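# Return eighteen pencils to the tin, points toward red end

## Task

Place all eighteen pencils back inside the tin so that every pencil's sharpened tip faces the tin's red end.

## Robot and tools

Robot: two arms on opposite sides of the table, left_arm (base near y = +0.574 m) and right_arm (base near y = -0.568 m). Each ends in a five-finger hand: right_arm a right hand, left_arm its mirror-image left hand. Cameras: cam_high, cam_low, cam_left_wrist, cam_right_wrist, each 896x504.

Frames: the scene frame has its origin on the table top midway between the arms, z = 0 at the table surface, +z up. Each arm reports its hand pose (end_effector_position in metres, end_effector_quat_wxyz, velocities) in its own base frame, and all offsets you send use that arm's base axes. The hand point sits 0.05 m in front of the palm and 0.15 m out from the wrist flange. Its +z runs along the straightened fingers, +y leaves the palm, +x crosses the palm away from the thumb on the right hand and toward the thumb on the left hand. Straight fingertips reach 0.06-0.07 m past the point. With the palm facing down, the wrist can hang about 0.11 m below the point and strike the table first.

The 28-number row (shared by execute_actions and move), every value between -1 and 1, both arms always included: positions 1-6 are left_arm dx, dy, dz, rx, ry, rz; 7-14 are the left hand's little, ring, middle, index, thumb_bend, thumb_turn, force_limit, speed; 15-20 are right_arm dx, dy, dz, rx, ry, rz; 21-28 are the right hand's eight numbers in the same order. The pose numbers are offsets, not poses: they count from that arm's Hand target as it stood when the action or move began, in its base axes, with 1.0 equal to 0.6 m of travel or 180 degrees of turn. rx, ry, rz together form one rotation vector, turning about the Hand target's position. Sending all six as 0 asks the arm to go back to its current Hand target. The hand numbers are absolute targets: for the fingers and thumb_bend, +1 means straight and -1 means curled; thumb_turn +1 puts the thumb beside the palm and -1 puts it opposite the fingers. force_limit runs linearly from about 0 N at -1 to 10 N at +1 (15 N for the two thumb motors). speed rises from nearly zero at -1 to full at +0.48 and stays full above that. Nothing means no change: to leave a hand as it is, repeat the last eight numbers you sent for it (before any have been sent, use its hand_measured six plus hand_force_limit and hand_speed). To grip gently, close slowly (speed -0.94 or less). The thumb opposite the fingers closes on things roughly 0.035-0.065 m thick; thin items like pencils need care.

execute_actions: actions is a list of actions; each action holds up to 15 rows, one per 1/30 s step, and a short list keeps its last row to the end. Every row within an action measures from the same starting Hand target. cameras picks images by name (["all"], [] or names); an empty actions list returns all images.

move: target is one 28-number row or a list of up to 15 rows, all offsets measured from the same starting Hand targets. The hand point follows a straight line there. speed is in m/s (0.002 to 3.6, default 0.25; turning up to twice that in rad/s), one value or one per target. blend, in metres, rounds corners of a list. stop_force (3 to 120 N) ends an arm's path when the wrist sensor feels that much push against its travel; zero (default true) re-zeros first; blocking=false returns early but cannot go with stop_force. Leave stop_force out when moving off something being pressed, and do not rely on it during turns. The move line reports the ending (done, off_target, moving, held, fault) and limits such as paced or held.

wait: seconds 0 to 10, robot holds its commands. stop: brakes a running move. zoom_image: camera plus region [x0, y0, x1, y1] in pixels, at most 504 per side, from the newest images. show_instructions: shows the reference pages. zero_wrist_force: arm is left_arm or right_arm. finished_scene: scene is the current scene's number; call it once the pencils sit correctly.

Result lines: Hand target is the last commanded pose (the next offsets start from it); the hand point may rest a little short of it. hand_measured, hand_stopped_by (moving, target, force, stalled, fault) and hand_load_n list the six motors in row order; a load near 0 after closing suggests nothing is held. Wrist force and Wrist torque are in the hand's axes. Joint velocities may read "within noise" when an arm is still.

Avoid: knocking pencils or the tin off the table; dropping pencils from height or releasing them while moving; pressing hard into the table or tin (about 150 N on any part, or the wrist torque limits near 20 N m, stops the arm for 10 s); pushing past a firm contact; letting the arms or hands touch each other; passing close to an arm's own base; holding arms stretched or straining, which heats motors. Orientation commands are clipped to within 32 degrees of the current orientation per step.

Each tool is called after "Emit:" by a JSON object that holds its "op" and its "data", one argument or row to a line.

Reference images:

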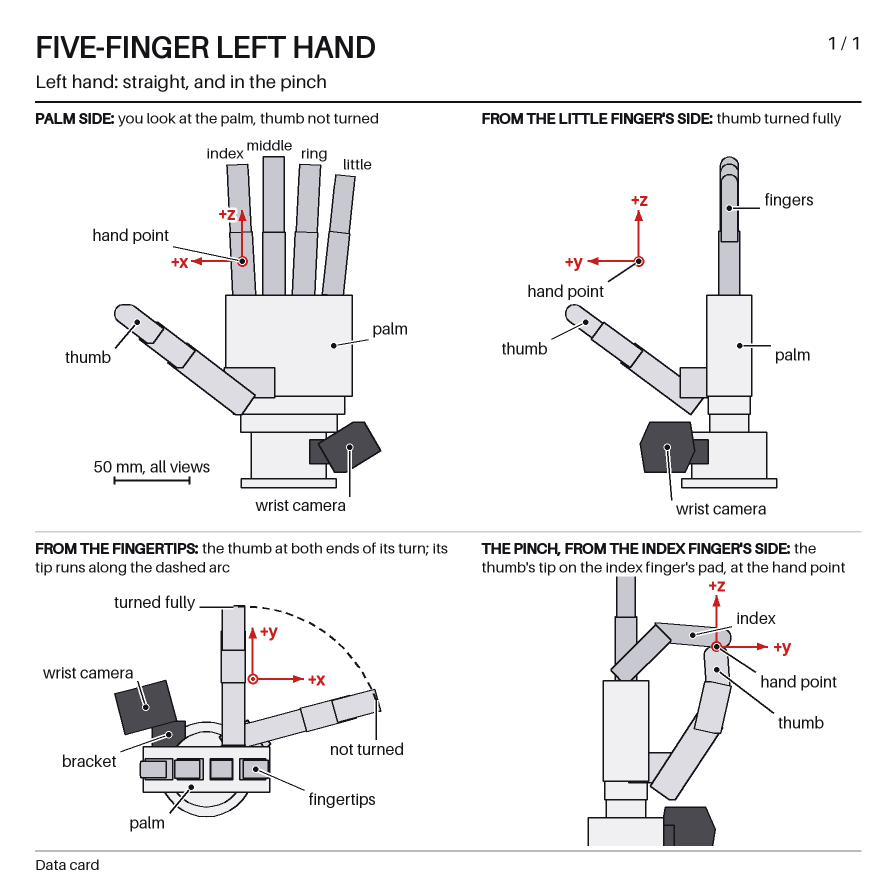

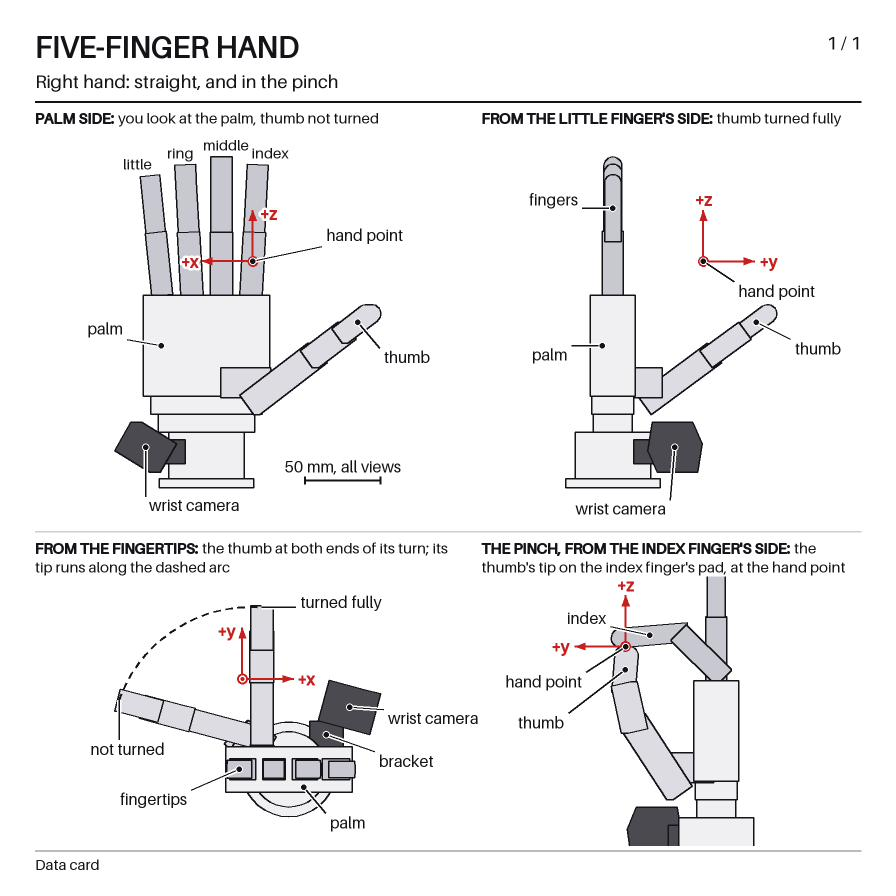

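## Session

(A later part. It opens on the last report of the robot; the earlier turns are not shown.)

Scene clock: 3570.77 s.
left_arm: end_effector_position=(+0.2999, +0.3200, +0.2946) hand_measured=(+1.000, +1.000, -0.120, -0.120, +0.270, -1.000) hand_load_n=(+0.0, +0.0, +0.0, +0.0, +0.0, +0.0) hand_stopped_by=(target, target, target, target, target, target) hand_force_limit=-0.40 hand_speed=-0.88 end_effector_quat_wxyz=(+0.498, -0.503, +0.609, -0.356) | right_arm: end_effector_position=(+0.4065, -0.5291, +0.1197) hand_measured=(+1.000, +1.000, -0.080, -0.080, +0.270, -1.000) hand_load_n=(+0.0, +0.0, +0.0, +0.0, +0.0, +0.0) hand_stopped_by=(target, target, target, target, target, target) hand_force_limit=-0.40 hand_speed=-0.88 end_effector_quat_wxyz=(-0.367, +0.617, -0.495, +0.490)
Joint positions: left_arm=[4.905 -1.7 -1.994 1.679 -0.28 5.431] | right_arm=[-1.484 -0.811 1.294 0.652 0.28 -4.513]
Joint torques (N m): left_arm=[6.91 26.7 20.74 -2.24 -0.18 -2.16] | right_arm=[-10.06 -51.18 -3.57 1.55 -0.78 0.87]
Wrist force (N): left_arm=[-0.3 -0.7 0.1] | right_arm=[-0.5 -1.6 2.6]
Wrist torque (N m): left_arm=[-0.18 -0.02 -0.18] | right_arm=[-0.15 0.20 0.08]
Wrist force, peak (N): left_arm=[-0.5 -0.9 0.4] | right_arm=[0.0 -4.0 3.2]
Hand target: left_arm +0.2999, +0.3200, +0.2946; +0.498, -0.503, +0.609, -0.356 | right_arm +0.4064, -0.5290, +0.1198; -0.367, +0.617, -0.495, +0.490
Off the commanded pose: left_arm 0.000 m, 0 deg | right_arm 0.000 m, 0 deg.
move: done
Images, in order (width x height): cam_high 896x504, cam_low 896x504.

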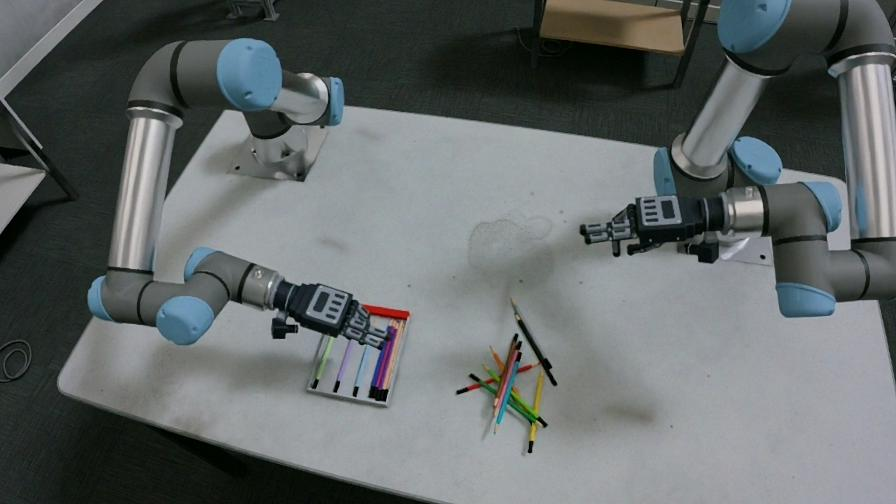

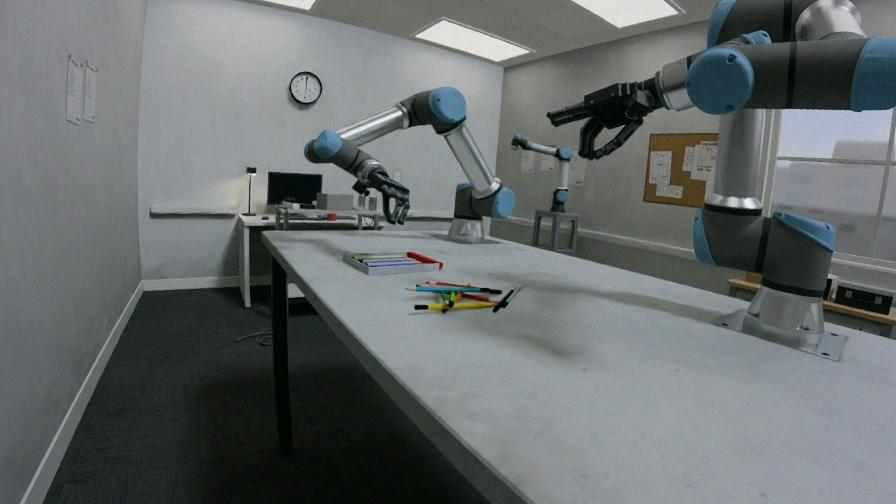

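Emit:
{"op": "move", "data": {
  "target": [
    [0,0,0,0,0,0,1,1,-0.12,-0.12,0.27,-1,-0.4,-0.88,0,0,0,0,0,0,1,1,1,1,0.26,-1,-0.4,-0.5],
    [0,0,0,0,0,0,1,1,-0.12,-0.12,0.27,-1,-0.4,-0.88,0.0407,-0.0033,-0.1247,0,0,-0.035,1,1,1,1,0.26,-1,-0.4,-0.5]
  ],
  "speed": [0.05, 0.15],
  "cameras": ["cam_high", "cam_right_wrist"]
}}

Emit:
{"op": "zoom_image", "data": {
  "camera": "cam_high",
  "region": [290, 285, 420, 415]
}}

Scene clock: 3630.27 s.
left_arm: end_effector_position=(+0.2999, +0.3200, +0.2946) hand_measured=(+1.000, +1.000, -0.120, -0.120, +0.270, -1.000) hand_load_n=(-0.5, +0.0, +0.0, +0.0, +0.0, +0.0) hand_stopped_by=(target, target, target, target, target, target) hand_force_limit=-0.40 hand_speed=-0.88 end_effector_quat_wxyz=(+0.498, -0.503, +0.609, -0.356) | right_arm: end_effector_position=(+0.4309, -0.5309, +0.0450) hand_measured=(+1.000, +1.000, +1.000, +1.000, +0.260, -1.000) hand_load_n=(+0.0, +0.0, -0.5, +0.0, +0.0, +0.0) hand_stopped_by=(target, target, target, target, target, target) hand_force_limit=-0.40 hand_speed=-0.50 end_effector_quat_wxyz=(-0.339, +0.588, -0.528, +0.510) end_effector_velocity=(+0.000, -0.001, +0.000) end_effector_angular_velocity=(-0.002, -0.001, -0.002)
Joint positions: left_arm=[4.905 -1.7 -1.994 1.679 -0.28 5.431] | right_arm=[-1.434 -0.828 1.458 0.12 0.376 -4.108]
Joint velocities: left_arm=[within noise] | right_arm=[0 0 0.001 -0.005 0.001 0.003]
Joint torques (N m): left_arm=[6.09 26.46 20.39 -2.34 -0.21 -2.14] | right_arm=[-8.21 -35.26 -26.61 -0.29 -2.89 0.87]
Wrist force (N): left_arm=[-0.3 -0.9 0.4] | right_arm=[-0.3 -2.0 2.8]
Wrist torque (N m): left_arm=[-0.22 -0.02 -0.17] | right_arm=[-0.27 0.18 0.13]
Wrist force, peak (N): left_arm=[-0.5 -0.8 0.6] | right_arm=[-0.3 -3.2 1.9]
Hand target: left_arm +0.2999, +0.3200, +0.2946; +0.498, -0.503, +0.609, -0.356 | right_arm +0.4309, -0.5310, +0.0450; -0.339, +0.588, -0.528, +0.510
Off the commanded pose: left_arm 0.000 m, 0 deg | right_arm 0.000 m, 0 deg.
move: done
Images, in order (width x height): cam_high 896x504, cam_right_wrist 896x504.

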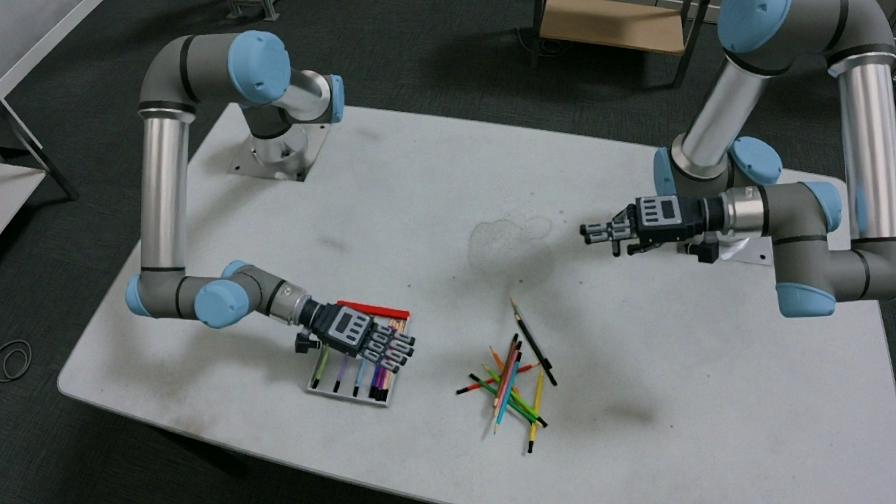

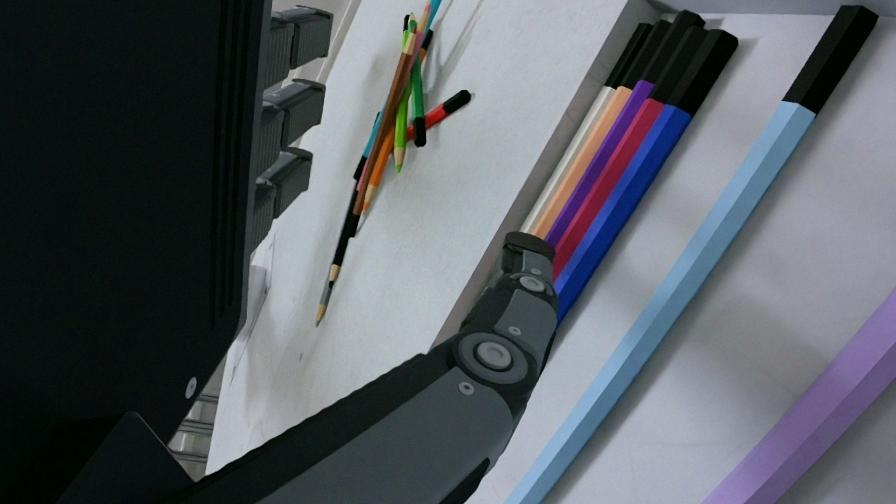

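Scaled by 3.877 from the camera's 896x504 image, which has a finer 1280x720 frame.

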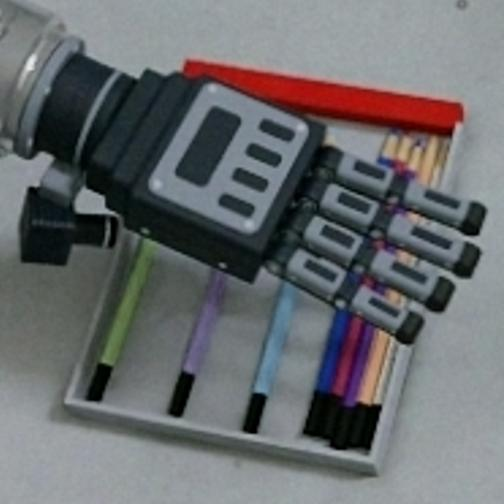

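Emit:
{"op": "move", "data": {
  "target": [
    [0,0,0,0,0,0,1,1,-0.12,-0.12,0.27,-1,-0.4,-0.88,-0.0027,0,-0.02,0,0,0,1,1,1,1,0.26,-1,-0.4,-0.5],
    [0,0,0,0,0,0,1,1,-0.12,-0.12,0.27,-1,-0.4,-0.88,-0.0027,0,-0.05,0,0,0,1,1,1,1,0.26,-1,-0.4,-0.5]
  ],
  "speed": [0.06, 0.02],
  "stop_force": 4
}}

Scene clock: 3648.50 s.
left_arm: end_effector_position=(+0.2999, +0.3200, +0.2946) hand_measured=(+1.000, +1.000, -0.120, -0.120, +0.270, -1.000) hand_load_n=(+0.0, +0.0, +0.0, +0.0, +0.0, +0.0) hand_stopped_by=(target, target, target, target, target, target) hand_force_limit=-0.40 hand_speed=-0.88 end_effector_quat_wxyz=(+0.498, -0.503, +0.609, -0.356) | right_arm: end_effector_position=(+0.4292, -0.5310, +0.0192) hand_measured=(+1.000, +1.000, +1.000, +1.000, +0.260, -1.000) hand_load_n=(+0.0, +0.0, +0.0, +0.0, -2.0, -1.0) hand_stopped_by=(target, target, target, target, target, target) hand_force_limit=-0.40 hand_speed=-0.50 end_effector_quat_wxyz=(-0.339, +0.588, -0.528, +0.510)
Joint positions: left_arm=[4.905 -1.7 -1.994 1.679 -0.28 5.431] | right_arm=[-1.437 -0.79 1.469 0.076 0.374 -4.113]
Joint torques (N m): left_arm=[6.21 26.52 20.46 -2.44 -0.2 -2.13] | right_arm=[1.22 -51.31 -28.47 0.18 1.46 -0.9]
Wrist force (N): left_arm=[-0.4 -0.4 0.5] | right_arm=[0.3 -4.8 2.5]
Wrist torque (N m): left_arm=[-0.16 0.01 -0.19] | right_arm=[-0.36 0.22 0.08]
Wrist force, peak (N): left_arm=[-0.5 -0.9 0.5] | right_arm=[1.5 -11.5 1.6]
Hand target: left_arm +0.2999, +0.3200, +0.2946; +0.498, -0.503, +0.609, -0.356 | right_arm +0.4292, -0.5310, +0.0192; -0.339, +0.588, -0.528, +0.510 (not the last commanded pose)
Off the commanded pose: left_arm 0.000 m, 0 deg | right_arm 0.004 m, 0 deg.
move: contact (right_arm); path passed 1 of 2 targets

Emit:
{"op": "move", "data": {
  "target": [
    [0,0,0,0,0,0,1,1,-0.12,-0.12,0.27,-1,-0.4,-0.88,0,0,0.0015,0,0,0,1,1,1,1,0.26,-1,-0.4,-0.5],
    [0,0,0,0,0,0,1,1,-0.12,-0.12,0.27,-1,-0.4,-0.88,-0.1165,0,0.0015,0,0,0,1,1,1,1,0.26,-1,-0.4,-0.5]
  ],
  "speed": [0.02, 0.035],
  "stop_force": 4,
  "cameras": ["cam_right_wrist"]
}}

Scene clock: 3657.73 s.
left_arm: end_effector_position=(+0.2999, +0.3200, +0.2946) hand_measured=(+1.000, +1.000, -0.120, -0.120, +0.270, -1.000) hand_load_n=(+0.0, +0.0, +0.0, +0.0, +0.0, +0.0) hand_stopped_by=(target, target, target, target, target, target) hand_force_limit=-0.40 hand_speed=-0.88 end_effector_quat_wxyz=(+0.498, -0.503, +0.609, -0.356) | right_arm: end_effector_position=(+0.3593, -0.5310, +0.0201) hand_measured=(+1.000, +1.000, +1.000, +1.000, +0.260, -1.000) hand_load_n=(+0.0, +0.0, +0.0, +0.0, -1.5, +0.0) hand_stopped_by=(target, target, target, target, target, target) hand_force_limit=-0.40 hand_speed=-0.50 end_effector_quat_wxyz=(-0.339, +0.588, -0.528, +0.510)
Joint positions: left_arm=[4.905 -1.7 -1.994 1.679 -0.28 5.431] | right_arm=[-1.57 -0.762 1.489 0.334 0.291 -4.436]
Joint torques (N m): left_arm=[6.58 26.44 20.09 -2.44 -0.14 -2.15] | right_arm=[7.47 -51.32 -27.02 -0.02 1.68 -1.14]
Wrist force (N): left_arm=[-0.3 -0.6 0.5] | right_arm=[-0.5 -4.6 2.5]
Wrist torque (N m): left_arm=[-0.18 -0.01 -0.19] | right_arm=[-0.36 0.25 0.21]
Wrist force, peak (N): left_arm=[-0.5 -0.8 0.6] | right_arm=[0.7 -5.5 2.9]
Hand target: left_arm +0.2999, +0.3200, +0.2946; +0.498, -0.503, +0.609, -0.356 | right_arm +0.3593, -0.5310, +0.0201; -0.339, +0.588, -0.528, +0.510
Off the commanded pose: left_arm 0.000 m, 0 deg | right_arm 0.000 m, 0 deg.
move: done
Images, in order (width x height): cam_right_wrist 896x504.

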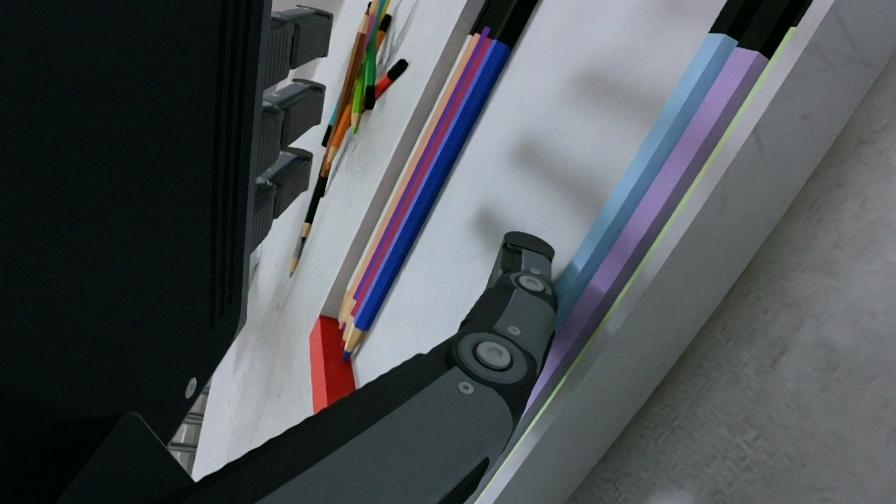

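Emit:
{"op": "move", "data": {
  "target": [
    [0,0,0,0,0,0,1,1,-0.12,-0.12,0.27,-1,-0.4,-0.88,0,0,0.2,0,0,0,1,1,1,1,0.26,-1,-0.4,-0.5],
    [0,0,0,0,0,0,1,1,-0.12,-0.12,0.27,-1,-0.4,-0.88,0.15,0.18,0.25,0,0,0.0155,1,1,1,1,0.26,-1,-0.4,-0.5],
    [0,0,0,0,0,0,1,1,-0.12,-0.12,0.27,-1,-0.4,-0.88,0.44,0.285,0.15,0,0,0.0155,1,1,1,1,0.26,-1,-0.4,-0.5]
  ],
  "speed": [0.2, 0.3, 0.25],
  "blend": [0.05, 0.05, 0],
  "cameras": ["cam_high", "cam_right_wrist"]
}}

Emit:
{"op": "zoom_image", "data": {
  "camera": "cam_high",
  "region": [290, 285, 420, 415]
}}

Scene clock: 3744.83 s.
left_arm: end_effector_position=(+0.2999, +0.3200, +0.2946) hand_measured=(+1.000, +1.000, -0.120, -0.120, +0.270, -1.000) hand_load_n=(+0.0, +0.0, +0.0, -0.5, +0.0, +0.5) hand_stopped_by=(target, target, target, target, target, target) hand_force_limit=-0.40 hand_speed=-0.88 end_effector_quat_wxyz=(+0.498, -0.503, +0.609, -0.356) | right_arm: end_effector_position=(+0.6233, -0.3601, +0.1102) hand_measured=(+1.000, +1.000, +1.000, +1.000, +0.260, -1.000) hand_load_n=(+0.0, +0.0, +0.0, +0.0, +0.0, +0.0) hand_stopped_by=(target, target, target, target, target, target) hand_force_limit=-0.40 hand_speed=-0.50 end_effector_quat_wxyz=(-0.352, +0.601, -0.514, +0.501)
Joint positions: left_arm=[4.905 -1.7 -1.994 1.679 -0.28 5.431] | right_arm=[-0.981 -1.04 1.576 -0.148 0.723 -3.691]
Joint torques (N m): left_arm=[6.54 26.22 20.47 -2.54 -0.2 -2.15] | right_arm=[5.46 -31.88 -8.13 -1 0.08 0.98]
Wrist force (N): left_arm=[-0.4 -0.9 0.4] | right_arm=[-0.7 -1.9 2.6]
Wrist torque (N m): left_arm=[-0.21 0.00 -0.18] | right_arm=[-0.26 0.28 0.19]
Wrist force, peak (N): left_arm=[-0.5 -0.9 0.4] | right_arm=[-2.1 -2.4 4.7]
Hand target: left_arm +0.2999, +0.3200, +0.2946; +0.498, -0.503, +0.609, -0.356 | right_arm +0.6233, -0.3600, +0.1101; -0.352, +0.601, -0.514, +0.501
Off the commanded pose: left_arm 0.000 m, 0 deg | right_arm 0.000 m, 0 deg.
move: done
Images, in order (width x height): cam_high 896x504, cam_right_wrist 896x504.

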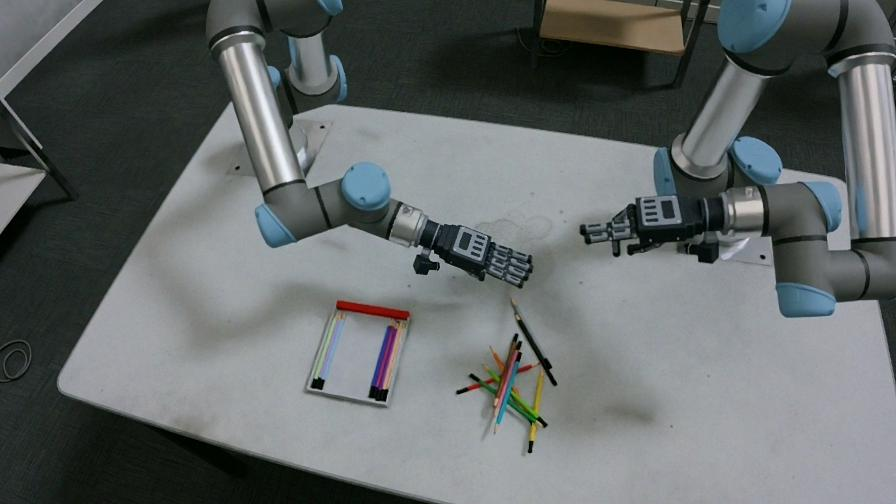

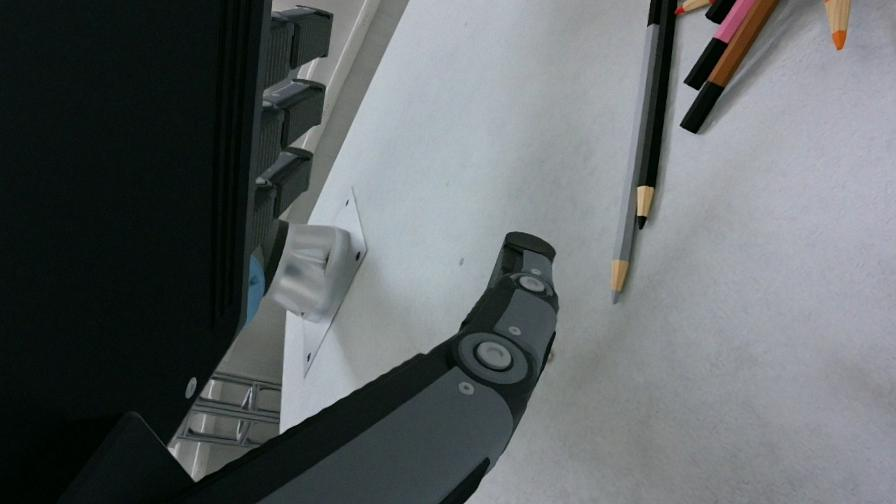

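Scaled by 3.877 from the camera's 896x504 image, which has a finer 1280x720 frame.

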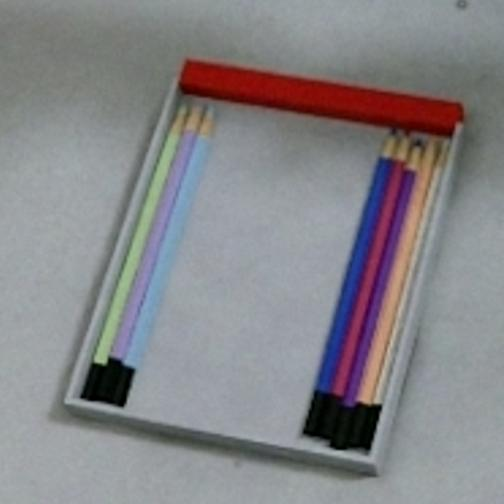

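Emit:
{"op": "move", "data": {
  "target": [0,0,0,0,0,0,1,1,-0.12,-0.12,0.27,-1,-0.4,-0.88,0.1063,0.0475,-0.1085,0,0,0,1,1,1,1,0.26,-1,-0.4,-0.5],
  "speed": 0.15,
  "cameras": ["cam_right_wrist"]
}}

Scene clock: 3779.57 s.
left_arm: end_effector_position=(+0.2999, +0.3200, +0.2946) hand_measured=(+1.000, +1.000, -0.120, -0.120, +0.270, -1.000) hand_load_n=(+0.0, +0.0, +0.0, +0.0, +0.0, +0.0) hand_stopped_by=(target, target, target, target, target, target) hand_force_limit=-0.40 hand_speed=-0.88 end_effector_quat_wxyz=(+0.498, -0.503, +0.609, -0.356) | right_arm: end_effector_position=(+0.6871, -0.3316, +0.0451) hand_measured=(+1.000, +1.000, +1.000, +1.000, +0.260, -1.000) hand_load_n=(+0.0, +0.0, +0.0, -0.5, +0.5, +0.0) hand_stopped_by=(target, target, target, target, target, target) hand_force_limit=-0.40 hand_speed=-0.50 end_effector_quat_wxyz=(-0.352, +0.601, -0.514, +0.501)
Joint positions: left_arm=[4.905 -1.7 -1.994 1.679 -0.28 5.431] | right_arm=[-0.853 -0.901 1.528 -0.286 0.843 -3.626]
Joint torques (N m): left_arm=[6.89 25.25 20.35 -2.6 -0.17 -2.13] | right_arm=[3.71 -35.71 -3.64 -0.82 -0.97 -0.38]
Wrist force (N): left_arm=[-0.6 -0.6 0.3] | right_arm=[-0.5 -1.8 2.8]
Wrist torque (N m): left_arm=[-0.17 0.03 -0.20] | right_arm=[-0.28 0.17 0.12]
Wrist force, peak (N): left_arm=[-0.6 -0.9 0.4] | right_arm=[-1.0 -1.1 4.0]
Hand target: left_arm +0.2999, +0.3200, +0.2946; +0.498, -0.503, +0.609, -0.356 | right_arm +0.6871, -0.3315, +0.0450; -0.352, +0.601, -0.514, +0.501
Off the commanded pose: left_arm 0.000 m, 0 deg | right_arm 0.000 m, 0 deg.
move: done
Images, in order (width x height): cam_right_wrist 896x504.

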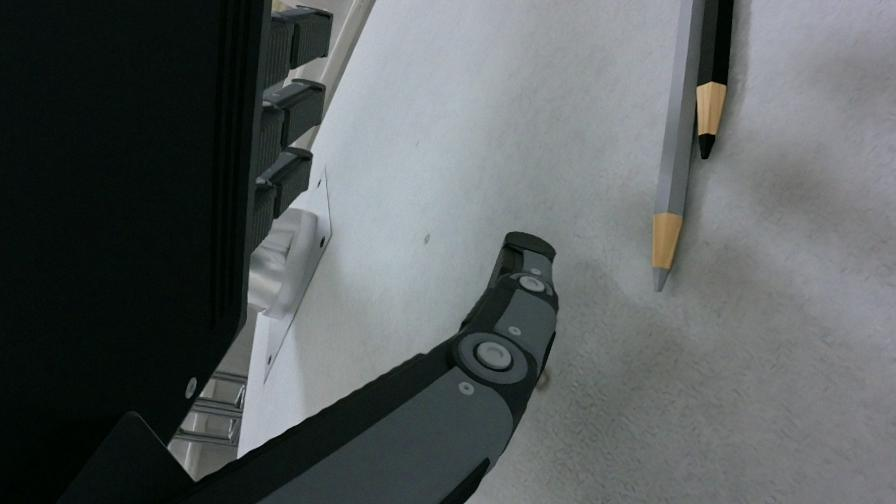

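Emit:
{"op": "move", "data": {
  "target": [0,0,0,0,0,0,1,1,-0.12,-0.12,0.27,-1,-0.4,-0.88,-0.0242,-0.0382,-0.01,0,0,0,1,1,1,1,0.26,-1,-0.4,-0.5],
  "speed": 0.1,
  "cameras": ["cam_right_wrist"]
}}

Scene clock: 3853.27 s.
left_arm: end_effector_position=(+0.2999, +0.3200, +0.2946) hand_measured=(+1.000, +1.000, -0.120, -0.120, +0.270, -1.000) hand_load_n=(+0.0, +0.0, +0.0, +0.0, +0.0, +0.5) hand_stopped_by=(target, target, target, target, target, target) hand_force_limit=-0.40 hand_speed=-0.88 end_effector_quat_wxyz=(+0.498, -0.503, +0.609, -0.356) | right_arm: end_effector_position=(+0.6726, -0.3544, +0.0390) hand_measured=(+1.000, +1.000, +1.000, +1.000, +0.260, -1.000) hand_load_n=(+0.0, +0.0, +0.0, +0.0, +0.0, +0.0) hand_stopped_by=(target, target, target, target, target, target) hand_force_limit=-0.40 hand_speed=-0.50 end_effector_quat_wxyz=(-0.352, +0.601, -0.514, +0.501)
Joint positions: left_arm=[4.905 -1.7 -1.994 1.679 -0.28 5.431] | right_arm=[-0.9 -0.885 1.52 -0.278 0.799 -3.648]
Joint torques (N m): left_arm=[6.34 25.8 19.88 -2.67 -0.23 -2.07] | right_arm=[8.03 -51.95 -16.25 -0.94 2.04 0.74]
Wrist force (N): left_arm=[-0.3 -0.5 0.3] | right_arm=[-0.8 -1.9 2.9]
Wrist torque (N m): left_arm=[-0.15 -0.02 -0.18] | right_arm=[-0.32 0.20 0.18]
Wrist force, peak (N): left_arm=[-0.5 -1.0 0.2] | right_arm=[-1.0 -2.3 3.2]
Hand target: left_arm +0.2999, +0.3200, +0.2946; +0.498, -0.503, +0.609, -0.356 | right_arm +0.6726, -0.3544, +0.0390; -0.352, +0.601, -0.514, +0.501
Off the commanded pose: left_arm 0.000 m, 0 deg | right_arm 0.000 m, 0 deg.
move: done
Images, in order (width x height): cam_right_wrist 896x504.

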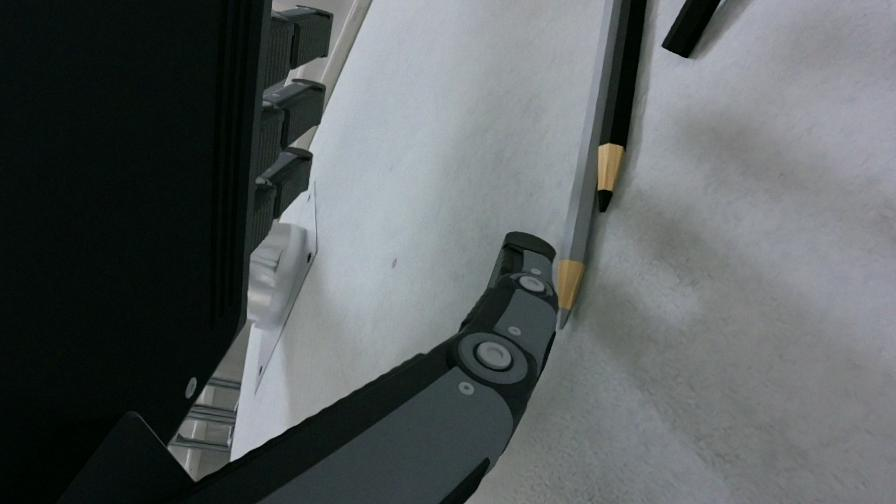

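Emit:
{"op": "move", "data": {
  "target": [
    [0,0,0,0,0,0,1,1,-0.12,-0.12,0.27,-1,-0.4,-0.88,-0.0038,-0.0098,0,0,0,0,1,1,1,1,0.26,-1,-0.4,-0.5],
    [0,0,0,0,0,0,1,1,-0.12,-0.12,0.27,-1,-0.4,-0.88,-0.0038,-0.0098,-0.048,0,0,0,1,1,1,1,0.26,-1,-0.4,-0.5]
  ],
  "speed": [0.06, 0.02],
  "stop_force": 3,
  "cameras": ["cam_right_wrist"]
}}

Scene clock: 3873.87 s.
left_arm: end_effector_position=(+0.2999, +0.3200, +0.2946) hand_measured=(+1.000, +1.000, -0.120, -0.120, +0.270, -1.000) hand_load_n=(+0.0, +0.0, +0.0, +0.0, +0.0, +0.0) hand_stopped_by=(target, target, target, target, target, target) hand_force_limit=-0.40 hand_speed=-0.88 end_effector_quat_wxyz=(+0.498, -0.503, +0.609, -0.356) | right_arm: end_effector_position=(+0.6703, -0.3603, +0.0127) hand_measured=(+1.000, +1.000, +1.000, +1.000, +0.260, -1.000) hand_load_n=(+0.0, +0.0, +0.0, +0.0, -1.5, +0.5) hand_stopped_by=(target, target, target, target, target, target) hand_force_limit=-0.40 hand_speed=-0.50 end_effector_quat_wxyz=(-0.352, +0.601, -0.514, +0.501)
Joint positions: left_arm=[4.905 -1.7 -1.994 1.679 -0.28 5.431] | right_arm=[-0.909 -0.843 1.526 -0.323 0.79 -3.653]
Joint torques (N m): left_arm=[6.77 26.72 20.07 -2.81 -0.16 -2.1] | right_arm=[6.73 -51.2 -30.1 -1.1 2.03 0.34]
Wrist force (N): left_arm=[-0.4 -0.5 0.4] | right_arm=[-0.8 -3.9 2.6]
Wrist torque (N m): left_arm=[-0.16 0.01 -0.19] | right_arm=[-0.43 0.18 0.18]
Wrist force, peak (N): left_arm=[-0.5 -1.0 0.4] | right_arm=[0.5 -9.3 -1.1]
Hand target: left_arm +0.2999, +0.3200, +0.2946; +0.498, -0.503, +0.609, -0.356 | right_arm +0.6703, -0.3603, +0.0127; -0.352, +0.601, -0.514, +0.501 (not the last commanded pose)
Off the commanded pose: left_arm 0.000 m, 0 deg | right_arm 0.002 m, 0 deg.
move: contact (right_arm); path passed 1 of 2 targets
Images, in order (width x height): cam_right_wrist 896x504.

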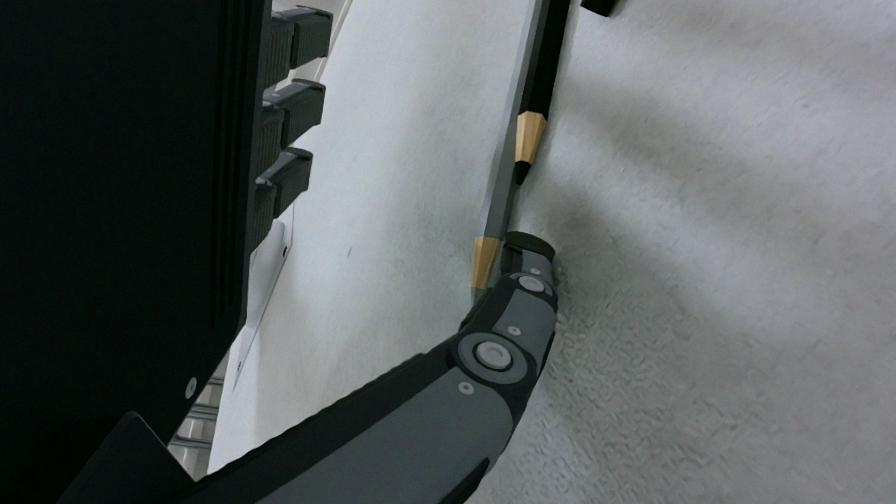

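Emit:
{"op": "move", "data": {
  "target": [
    [0,0,0,0,0,0,1,1,-0.12,-0.12,0.27,-1,-0.4,-0.88,0,0,0.0015,0,0,0,1,1,1,1,0.26,-1,-0.4,-0.5],
    [0,0,0,0,0,0,1,1,-0.12,-0.12,0.27,-1,-0.4,-0.88,0.06,0.025,0.0015,0,0,0,1,1,1,1,0.26,-1,-0.4,-0.5]
  ],
  "speed": [0.02, 0.03],
  "cameras": ["cam_right_wrist"]
}}

Scene clock: 3880.10 s.
left_arm: end_effector_position=(+0.2999, +0.3200, +0.2946) hand_measured=(+1.000, +1.000, -0.120, -0.120, +0.270, -1.000) hand_load_n=(+0.0, +0.0, +0.0, +0.0, +0.0, +0.0) hand_stopped_by=(target, target, target, target, target, target) hand_force_limit=-0.40 hand_speed=-0.88 end_effector_quat_wxyz=(+0.498, -0.503, +0.609, -0.356) | right_arm: end_effector_position=(+0.7065, -0.3453, +0.0136) hand_measured=(+1.000, +1.000, +1.000, +1.000, +0.260, -1.000) hand_load_n=(+0.0, +0.0, +0.0, +0.0, +0.0, +0.0) hand_stopped_by=(target, target, target, target, target, target) hand_force_limit=-0.40 hand_speed=-0.50 end_effector_quat_wxyz=(-0.352, +0.601, -0.514, +0.501) end_effector_velocity=(-0.002, -0.001, +0.000) end_effector_angular_velocity=(-0.001, +0.000, +0.002)
Joint positions: left_arm=[4.905 -1.7 -1.994 1.679 -0.28 5.431] | right_arm=[-0.843 -0.811 1.459 -0.309 0.853 -3.621]
Joint velocities: left_arm=[within noise] | right_arm=[-0.003 -0.001 0.003 0 -0.005 -0.003]
Joint torques (N m): left_arm=[6.55 25.79 20.25 -2.88 -0.1 -2.09] | right_arm=[-9.87 -53.91 -2.75 0.21 -2.26 -1.08]
Wrist force (N): left_arm=[-0.2 -0.7 0.4] | right_arm=[0.0 -2.2 2.8]
Wrist torque (N m): left_arm=[-0.18 -0.03 -0.17] | right_arm=[-0.31 0.12 0.13]
Wrist force, peak (N): left_arm=[-0.5 -0.9 0.8] | right_arm=[-0.9 -4.3 2.4]
Hand target: left_arm +0.2999, +0.3200, +0.2946; +0.498, -0.503, +0.609, -0.356 | right_arm +0.7063, -0.3453, +0.0136; -0.352, +0.601, -0.514, +0.501
Off the commanded pose: left_arm 0.000 m, 0 deg | right_arm 0.000 m, 0 deg.
move: done
Images, in order (width x height): cam_right_wrist 896x504.

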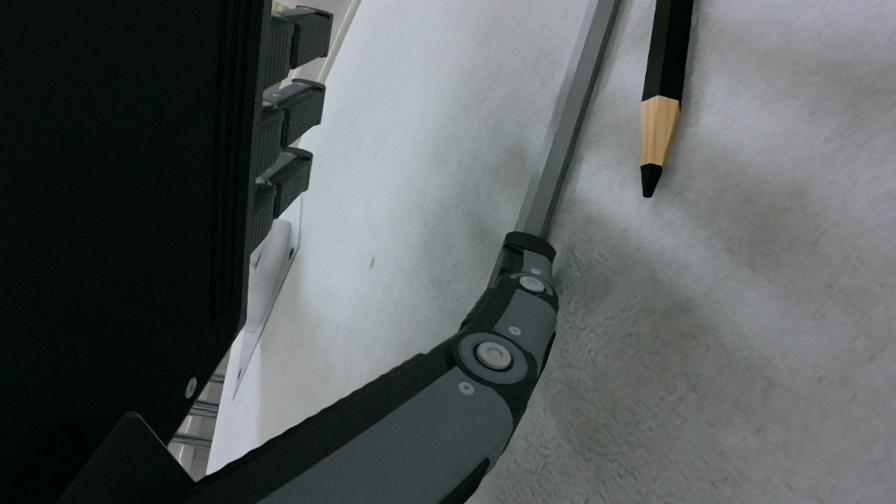

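Emit:
{"op": "move", "data": {
  "target": [0,0,0,0,0,0,1,1,-0.12,-0.12,0.27,-1,-0.4,-0.88,0,0,0.06,0,0,0,1,1,1,1,0.26,-1,-0.4,-0.5],
  "speed": 0.1,
  "cameras": ["cam_right_wrist"]
}}

Scene clock: 3895.33 s.
left_arm: end_effector_position=(+0.2999, +0.3200, +0.2946) hand_measured=(+1.000, +1.000, -0.120, -0.120, +0.270, -1.000) hand_load_n=(+0.0, +0.0, +0.0, +0.0, +0.0, +0.0) hand_stopped_by=(target, target, target, target, target, target) hand_force_limit=-0.40 hand_speed=-0.88 end_effector_quat_wxyz=(+0.498, -0.503, +0.609, -0.356) | right_arm: end_effector_position=(+0.7064, -0.3454, +0.0498) hand_measured=(+1.000, +1.000, +1.000, +1.000, +0.260, -1.000) hand_load_n=(+0.0, +0.0, +0.0, +0.0, +0.5, +0.0) hand_stopped_by=(target, target, target, target, target, target) hand_force_limit=-0.40 hand_speed=-0.50 end_effector_quat_wxyz=(-0.352, +0.601, -0.513, +0.501)
Joint positions: left_arm=[4.905 -1.7 -1.994 1.679 -0.28 5.431] | right_arm=[-0.843 -0.861 1.439 -0.24 0.852 -3.622]
Joint torques (N m): left_arm=[6.02 25.39 20.1 -2.9 -0.17 -2.08] | right_arm=[-5.38 -35.49 -3.8 -1.02 -1.13 -1.21]
Wrist force (N): left_arm=[-0.5 -0.5 0.2] | right_arm=[-0.5 -2.0 2.7]
Wrist torque (N m): left_arm=[-0.14 0.01 -0.20] | right_arm=[-0.30 0.16 0.08]
Wrist force, peak (N): left_arm=[-0.7 -0.7 0.5] | right_arm=[-0.2 -3.2 2.7]
Hand target: left_arm +0.2999, +0.3200, +0.2946; +0.498, -0.503, +0.609, -0.356 | right_arm +0.7063, -0.3453, +0.0496; -0.352, +0.601, -0.514, +0.501
Off the commanded pose: left_arm 0.000 m, 0 deg | right_arm 0.000 m, 0 deg.
move: done
Images, in order (width x height): cam_right_wrist 896x504.

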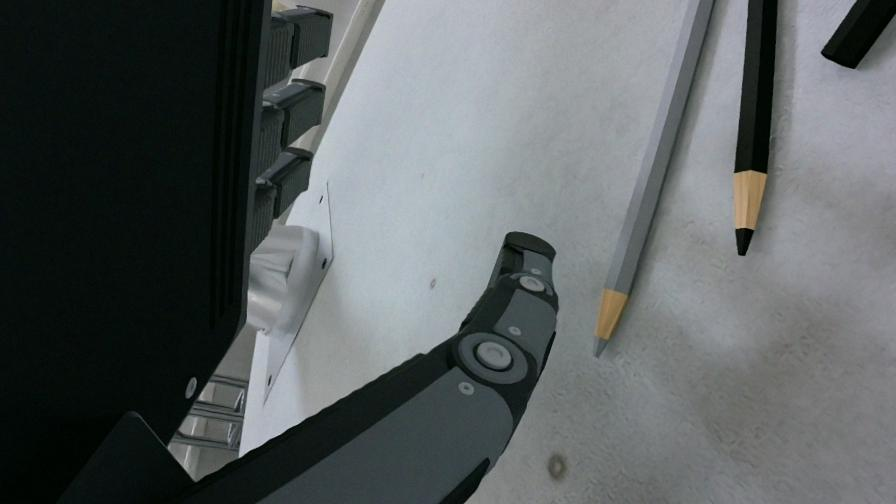

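Emit:
{"op": "move", "data": {
  "target": [0,0,0,0,0,0,1,1,-0.12,-0.12,0.27,-1,-0.4,-0.88,0.0145,-0.0912,0.0757,0,0,0.0733,1,1,-0.08,-0.08,0.27,-1,-0.4,-0.5],
  "speed": 0.15,
  "cameras": ["cam_right_wrist", "cam_high"]
}}

Scene clock: 3909.80 s.
left_arm: end_effector_position=(+0.2999, +0.3200, +0.2946) hand_measured=(+1.000, +1.000, -0.120, -0.120, +0.270, -1.000) hand_load_n=(+0.0, +0.0, +0.0, +0.0, +0.0, +0.0) hand_stopped_by=(target, target, target, target, target, target) hand_force_limit=-0.40 hand_speed=-0.88 end_effector_quat_wxyz=(+0.498, -0.503, +0.609, -0.356) | right_arm: end_effector_position=(+0.7150, -0.4000, +0.0949) hand_measured=(+1.000, +1.000, -0.080, -0.080, +0.270, -1.000) hand_load_n=(+0.0, -0.5, +0.0, +0.0, +0.0, +0.0) hand_stopped_by=(target, target, target, target, target, target) hand_force_limit=-0.40 hand_speed=-0.50 end_effector_quat_wxyz=(-0.407, +0.656, -0.441, +0.458)
Joint positions: left_arm=[4.905 -1.7 -1.994 1.679 -0.28 5.431] | right_arm=[-0.936 -0.694 1.02 0.169 0.556 -3.823]
Joint torques (N m): left_arm=[6.44 25.67 19.97 -3.09 -0.15 -2.07] | right_arm=[3.35 -47.28 -30.87 1.42 -2.68 -1.21]
Wrist force (N): left_arm=[-0.3 -0.6 0.3] | right_arm=[-0.9 -1.5 3.1]
Wrist torque (N m): left_arm=[-0.17 -0.02 -0.18] | right_arm=[-0.26 0.25 0.22]
Wrist force, peak (N): left_arm=[-0.4 -0.9 0.4] | right_arm=[0.4 -2.9 3.3]
Hand target: left_arm +0.2999, +0.3200, +0.2946; +0.498, -0.503, +0.609, -0.356 | right_arm +0.7150, -0.4000, +0.0950; -0.407, +0.656, -0.441, +0.458
Off the commanded pose: left_arm 0.000 m, 0 deg | right_arm 0.000 m, 0 deg.
move: done
Images, in order (width x height): cam_high 896x504, cam_right_wrist 896x504.

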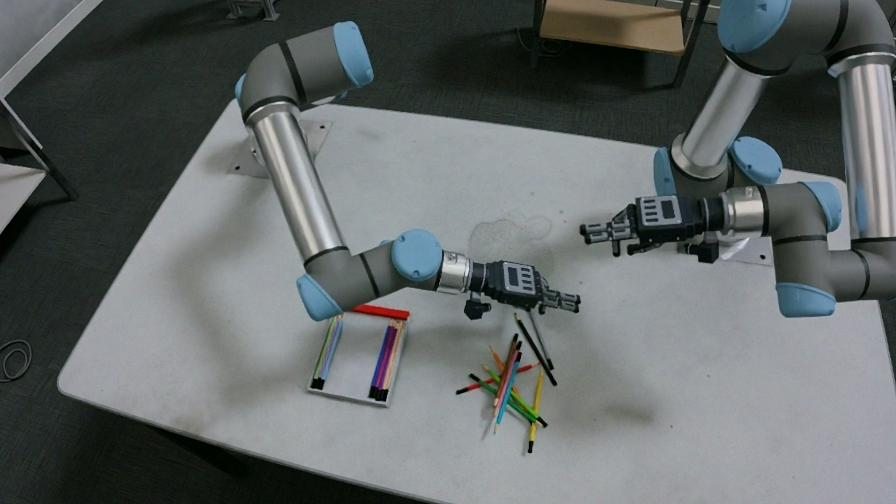

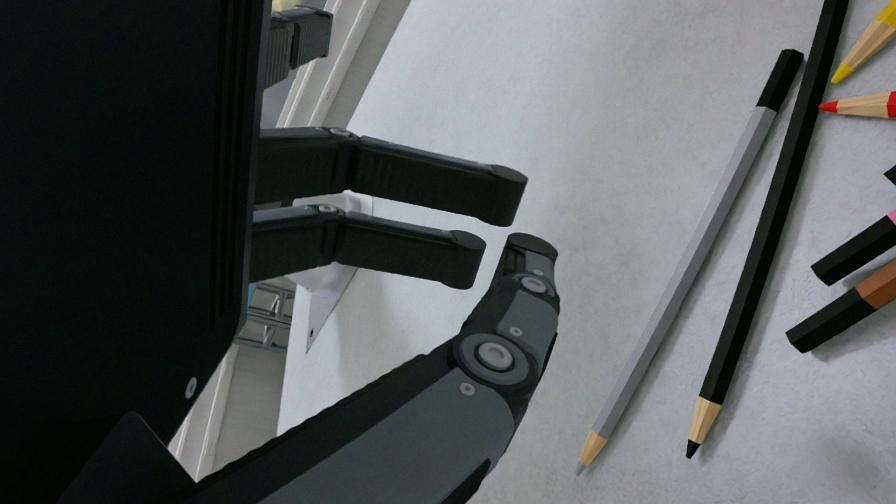

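Emit:
{"op": "move", "data": {
  "target": [0,0,0,0,0,0,1,1,-0.12,-0.12,0.27,-1,-0.4,-0.88,-0.0033,-0.005,-0.0833,0,0,0.011,1,1,-0.08,-0.08,0.27,-1,-0.4,-0.5],
  "speed": 0.1,
  "cameras": ["cam_right_wrist"]
}}

Scene clock: 3932.03 s.
left_arm: end_effector_position=(+0.2999, +0.3200, +0.2946) hand_measured=(+1.000, +1.000, -0.120, -0.120, +0.270, -1.000) hand_load_n=(+0.0, -0.5, +0.0, +0.0, +0.0, +0.0) hand_stopped_by=(target, target, target, target, target, target) hand_force_limit=-0.40 hand_speed=-0.88 end_effector_quat_wxyz=(+0.498, -0.503, +0.609, -0.356) | right_arm: end_effector_position=(+0.7130, -0.4032, +0.0451) hand_measured=(+1.000, +1.000, -0.080, -0.080, +0.270, -1.000) hand_load_n=(+0.0, +0.0, +0.0, +0.0, +0.0, +0.0) hand_stopped_by=(target, target, target, target, target, target) hand_force_limit=-0.40 hand_speed=-0.50 end_effector_quat_wxyz=(-0.415, +0.664, -0.430, +0.451)
Joint positions: left_arm=[4.905 -1.7 -1.994 1.679 -0.28 5.431] | right_arm=[-0.946 -0.617 1.012 0.136 0.516 -3.866]
Joint torques (N m): left_arm=[6.39 25.49 19.66 -3.06 -0.21 -2.07] | right_arm=[5.52 -60.35 -17.86 2.28 1.63 0.81]
Wrist force (N): left_arm=[-0.4 -0.6 0.5] | right_arm=[-0.3 -1.9 2.8]
Wrist torque (N m): left_arm=[-0.18 0.00 -0.18] | right_arm=[-0.31 0.18 0.24]
Wrist force, peak (N): left_arm=[-0.5 -0.8 0.6] | right_arm=[-0.8 -2.5 3.1]
Hand target: left_arm +0.2999, +0.3200, +0.2946; +0.498, -0.503, +0.609, -0.356 | right_arm +0.7130, -0.4030, +0.0450; -0.415, +0.664, -0.430, +0.450
Off the commanded pose: left_arm 0.000 m, 0 deg | right_arm 0.000 m, 0 deg.
move: done
Images, in order (width x height): cam_right_wrist 896x504.

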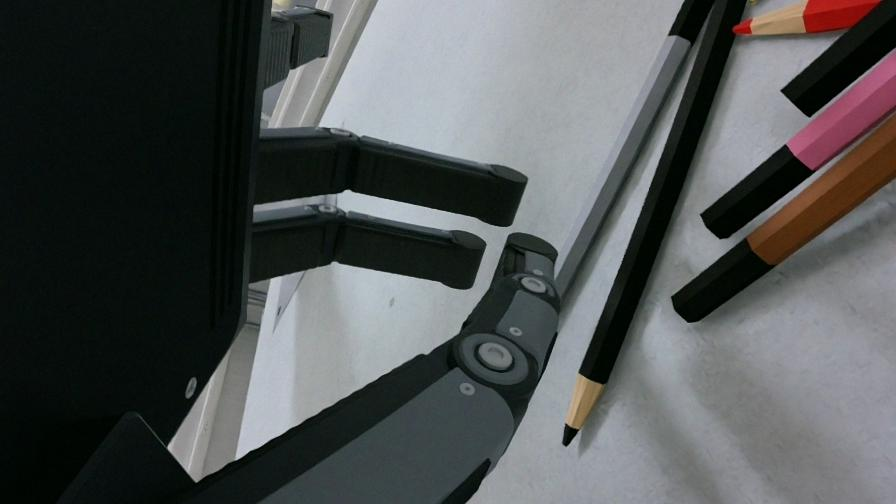

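Emit:
{"op": "move", "data": {
  "target": [
    [0,0,0,0,0,0,1,1,-0.12,-0.12,0.27,-1,-0.4,-0.88,0,0,0,0,0,0,1,1,1,1,0.26,-1,-0.4,0],
    [0,0,0,0,0,0,1,1,-0.12,-0.12,0.27,-1,-0.4,-0.88,-0.0163,0.1002,-0.0017,0,0,0,1,1,1,1,0.26,-1,-0.4,0]
  ],
  "speed": [0.1, 0.12],
  "cameras": ["cam_right_wrist"]
}}

Scene clock: 3959.23 s.
left_arm: end_effector_position=(+0.2999, +0.3200, +0.2946) hand_measured=(+1.000, +1.000, -0.120, -0.120, +0.270, -1.000) hand_load_n=(+0.0, +0.0, +0.0, +0.0, +0.0, +0.0) hand_stopped_by=(target, target, target, target, target, target) hand_force_limit=-0.40 hand_speed=-0.88 end_effector_quat_wxyz=(+0.498, -0.503, +0.609, -0.356) | right_arm: end_effector_position=(+0.7033, -0.3429, +0.0440) hand_measured=(+1.000, +1.000, +1.000, +1.000, +0.260, -1.000) hand_load_n=(+0.0, +0.0, +0.0, +0.0, +0.0, +0.0) hand_stopped_by=(target, target, target, target, target, target) hand_force_limit=-0.40 hand_speed=0.00 end_effector_quat_wxyz=(-0.415, +0.664, -0.430, +0.450)
Joint positions: left_arm=[4.905 -1.7 -1.994 1.679 -0.28 5.431] | right_arm=[-0.901 -0.738 1.244 -0.012 0.556 -3.823]
Joint torques (N m): left_arm=[6.38 25.45 19.87 -3.21 -0.32 -1.98] | right_arm=[-5.49 -51.56 -12.06 -0.61 -3.71 -0.93]
Wrist force (N): left_arm=[-0.3 -0.5 0.4] | right_arm=[-0.9 -1.7 2.7]
Wrist torque (N m): left_arm=[-0.17 -0.02 -0.18] | right_arm=[-0.19 0.24 0.05]
Wrist force, peak (N): left_arm=[-0.6 -0.9 0.5] | right_arm=[-1.9 -2.4 2.9]
Hand target: left_arm +0.2999, +0.3200, +0.2946; +0.498, -0.503, +0.609, -0.356 | right_arm +0.7033, -0.3429, +0.0440; -0.415, +0.664, -0.430, +0.450
Off the commanded pose: left_arm 0.000 m, 0 deg | right_arm 0.000 m, 0 deg.
move: done
Images, in order (width x height): cam_right_wrist 896x504.

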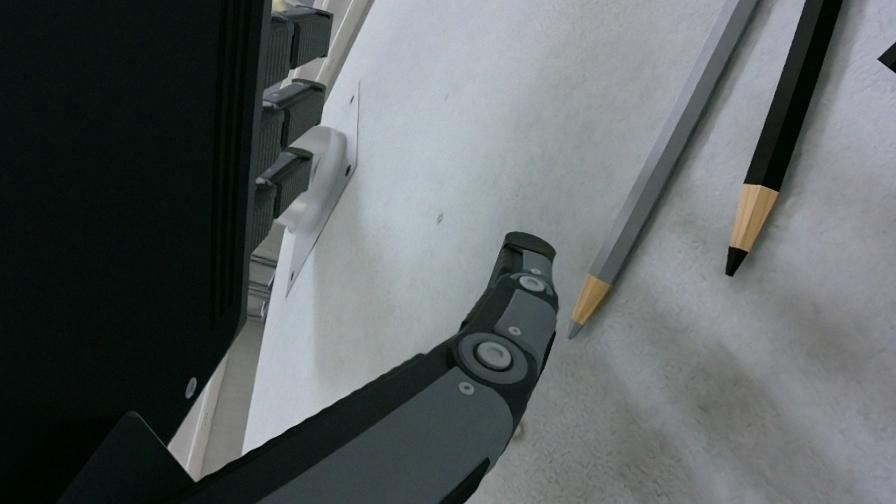

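Emit:
{"op": "move", "data": {
  "target": [
    [0,0,0,0,0,0,1,1,-0.12,-0.12,0.27,-1,-0.4,-0.88,-0.005,-0.0407,-0.015,0,0,0,1,1,1,1,0.26,-1,-0.4,0],
    [0,0,0,0,0,0,1,1,-0.12,-0.12,0.27,-1,-0.4,-0.88,-0.005,-0.0407,-0.0567,0,0,0,1,1,1,1,0.26,-1,-0.4,0]
  ],
  "speed": [0.08, 0.02],
  "stop_force": 3,
  "cameras": ["cam_right_wrist"]
}}

Scene clock: 3978.87 s.
left_arm: end_effector_position=(+0.2999, +0.3200, +0.2946) hand_measured=(+1.000, +1.000, -0.120, -0.120, +0.270, -1.000) hand_load_n=(+0.0, -0.5, +0.0, +0.0, +0.0, +0.0) hand_stopped_by=(target, target, target, target, target, target) hand_force_limit=-0.40 hand_speed=-0.88 end_effector_quat_wxyz=(+0.498, -0.503, +0.609, -0.356) | right_arm: end_effector_position=(+0.7002, -0.3673, +0.0120) hand_measured=(+1.000, +1.000, +1.000, +1.000, +0.258, -1.000) hand_load_n=(+0.0, +0.0, +0.0, +0.0, -2.5, -1.0) hand_stopped_by=(target, target, target, target, target, target) hand_force_limit=-0.40 hand_speed=0.00 end_effector_quat_wxyz=(-0.415, +0.664, -0.430, +0.450)
Joint positions: left_arm=[4.905 -1.7 -1.994 1.679 -0.28 5.431] | right_arm=[-0.929 -0.663 1.194 -0.015 0.531 -3.849]
Joint torques (N m): left_arm=[6.33 25 19.69 -3.26 -0.21 -2.08] | right_arm=[7.17 -57 -30.61 -0.3 1.86 0.79]
Wrist force (N): left_arm=[-0.4 -0.6 0.3] | right_arm=[-0.2 -3.9 3.2]
Wrist torque (N m): left_arm=[-0.17 -0.01 -0.19] | right_arm=[-0.27 0.21 0.13]
Wrist force, peak (N): left_arm=[-0.5 -1.0 0.4] | right_arm=[0.8 -9.4 -1.3]
Hand target: left_arm +0.2999, +0.3200, +0.2946; +0.498, -0.503, +0.609, -0.356 | right_arm +0.7003, -0.3673, +0.0120; -0.415, +0.664, -0.430, +0.450 (not the last commanded pose)
Off the commanded pose: left_arm 0.000 m, 0 deg | right_arm 0.002 m, 0 deg.
move: contact (right_arm); path passed 1 of 2 targets
Images, in order (width x height): cam_right_wrist 896x504.

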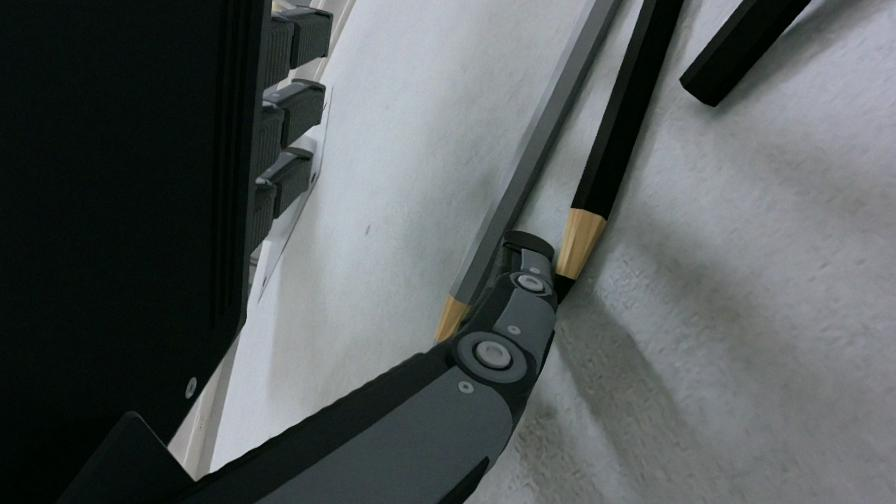

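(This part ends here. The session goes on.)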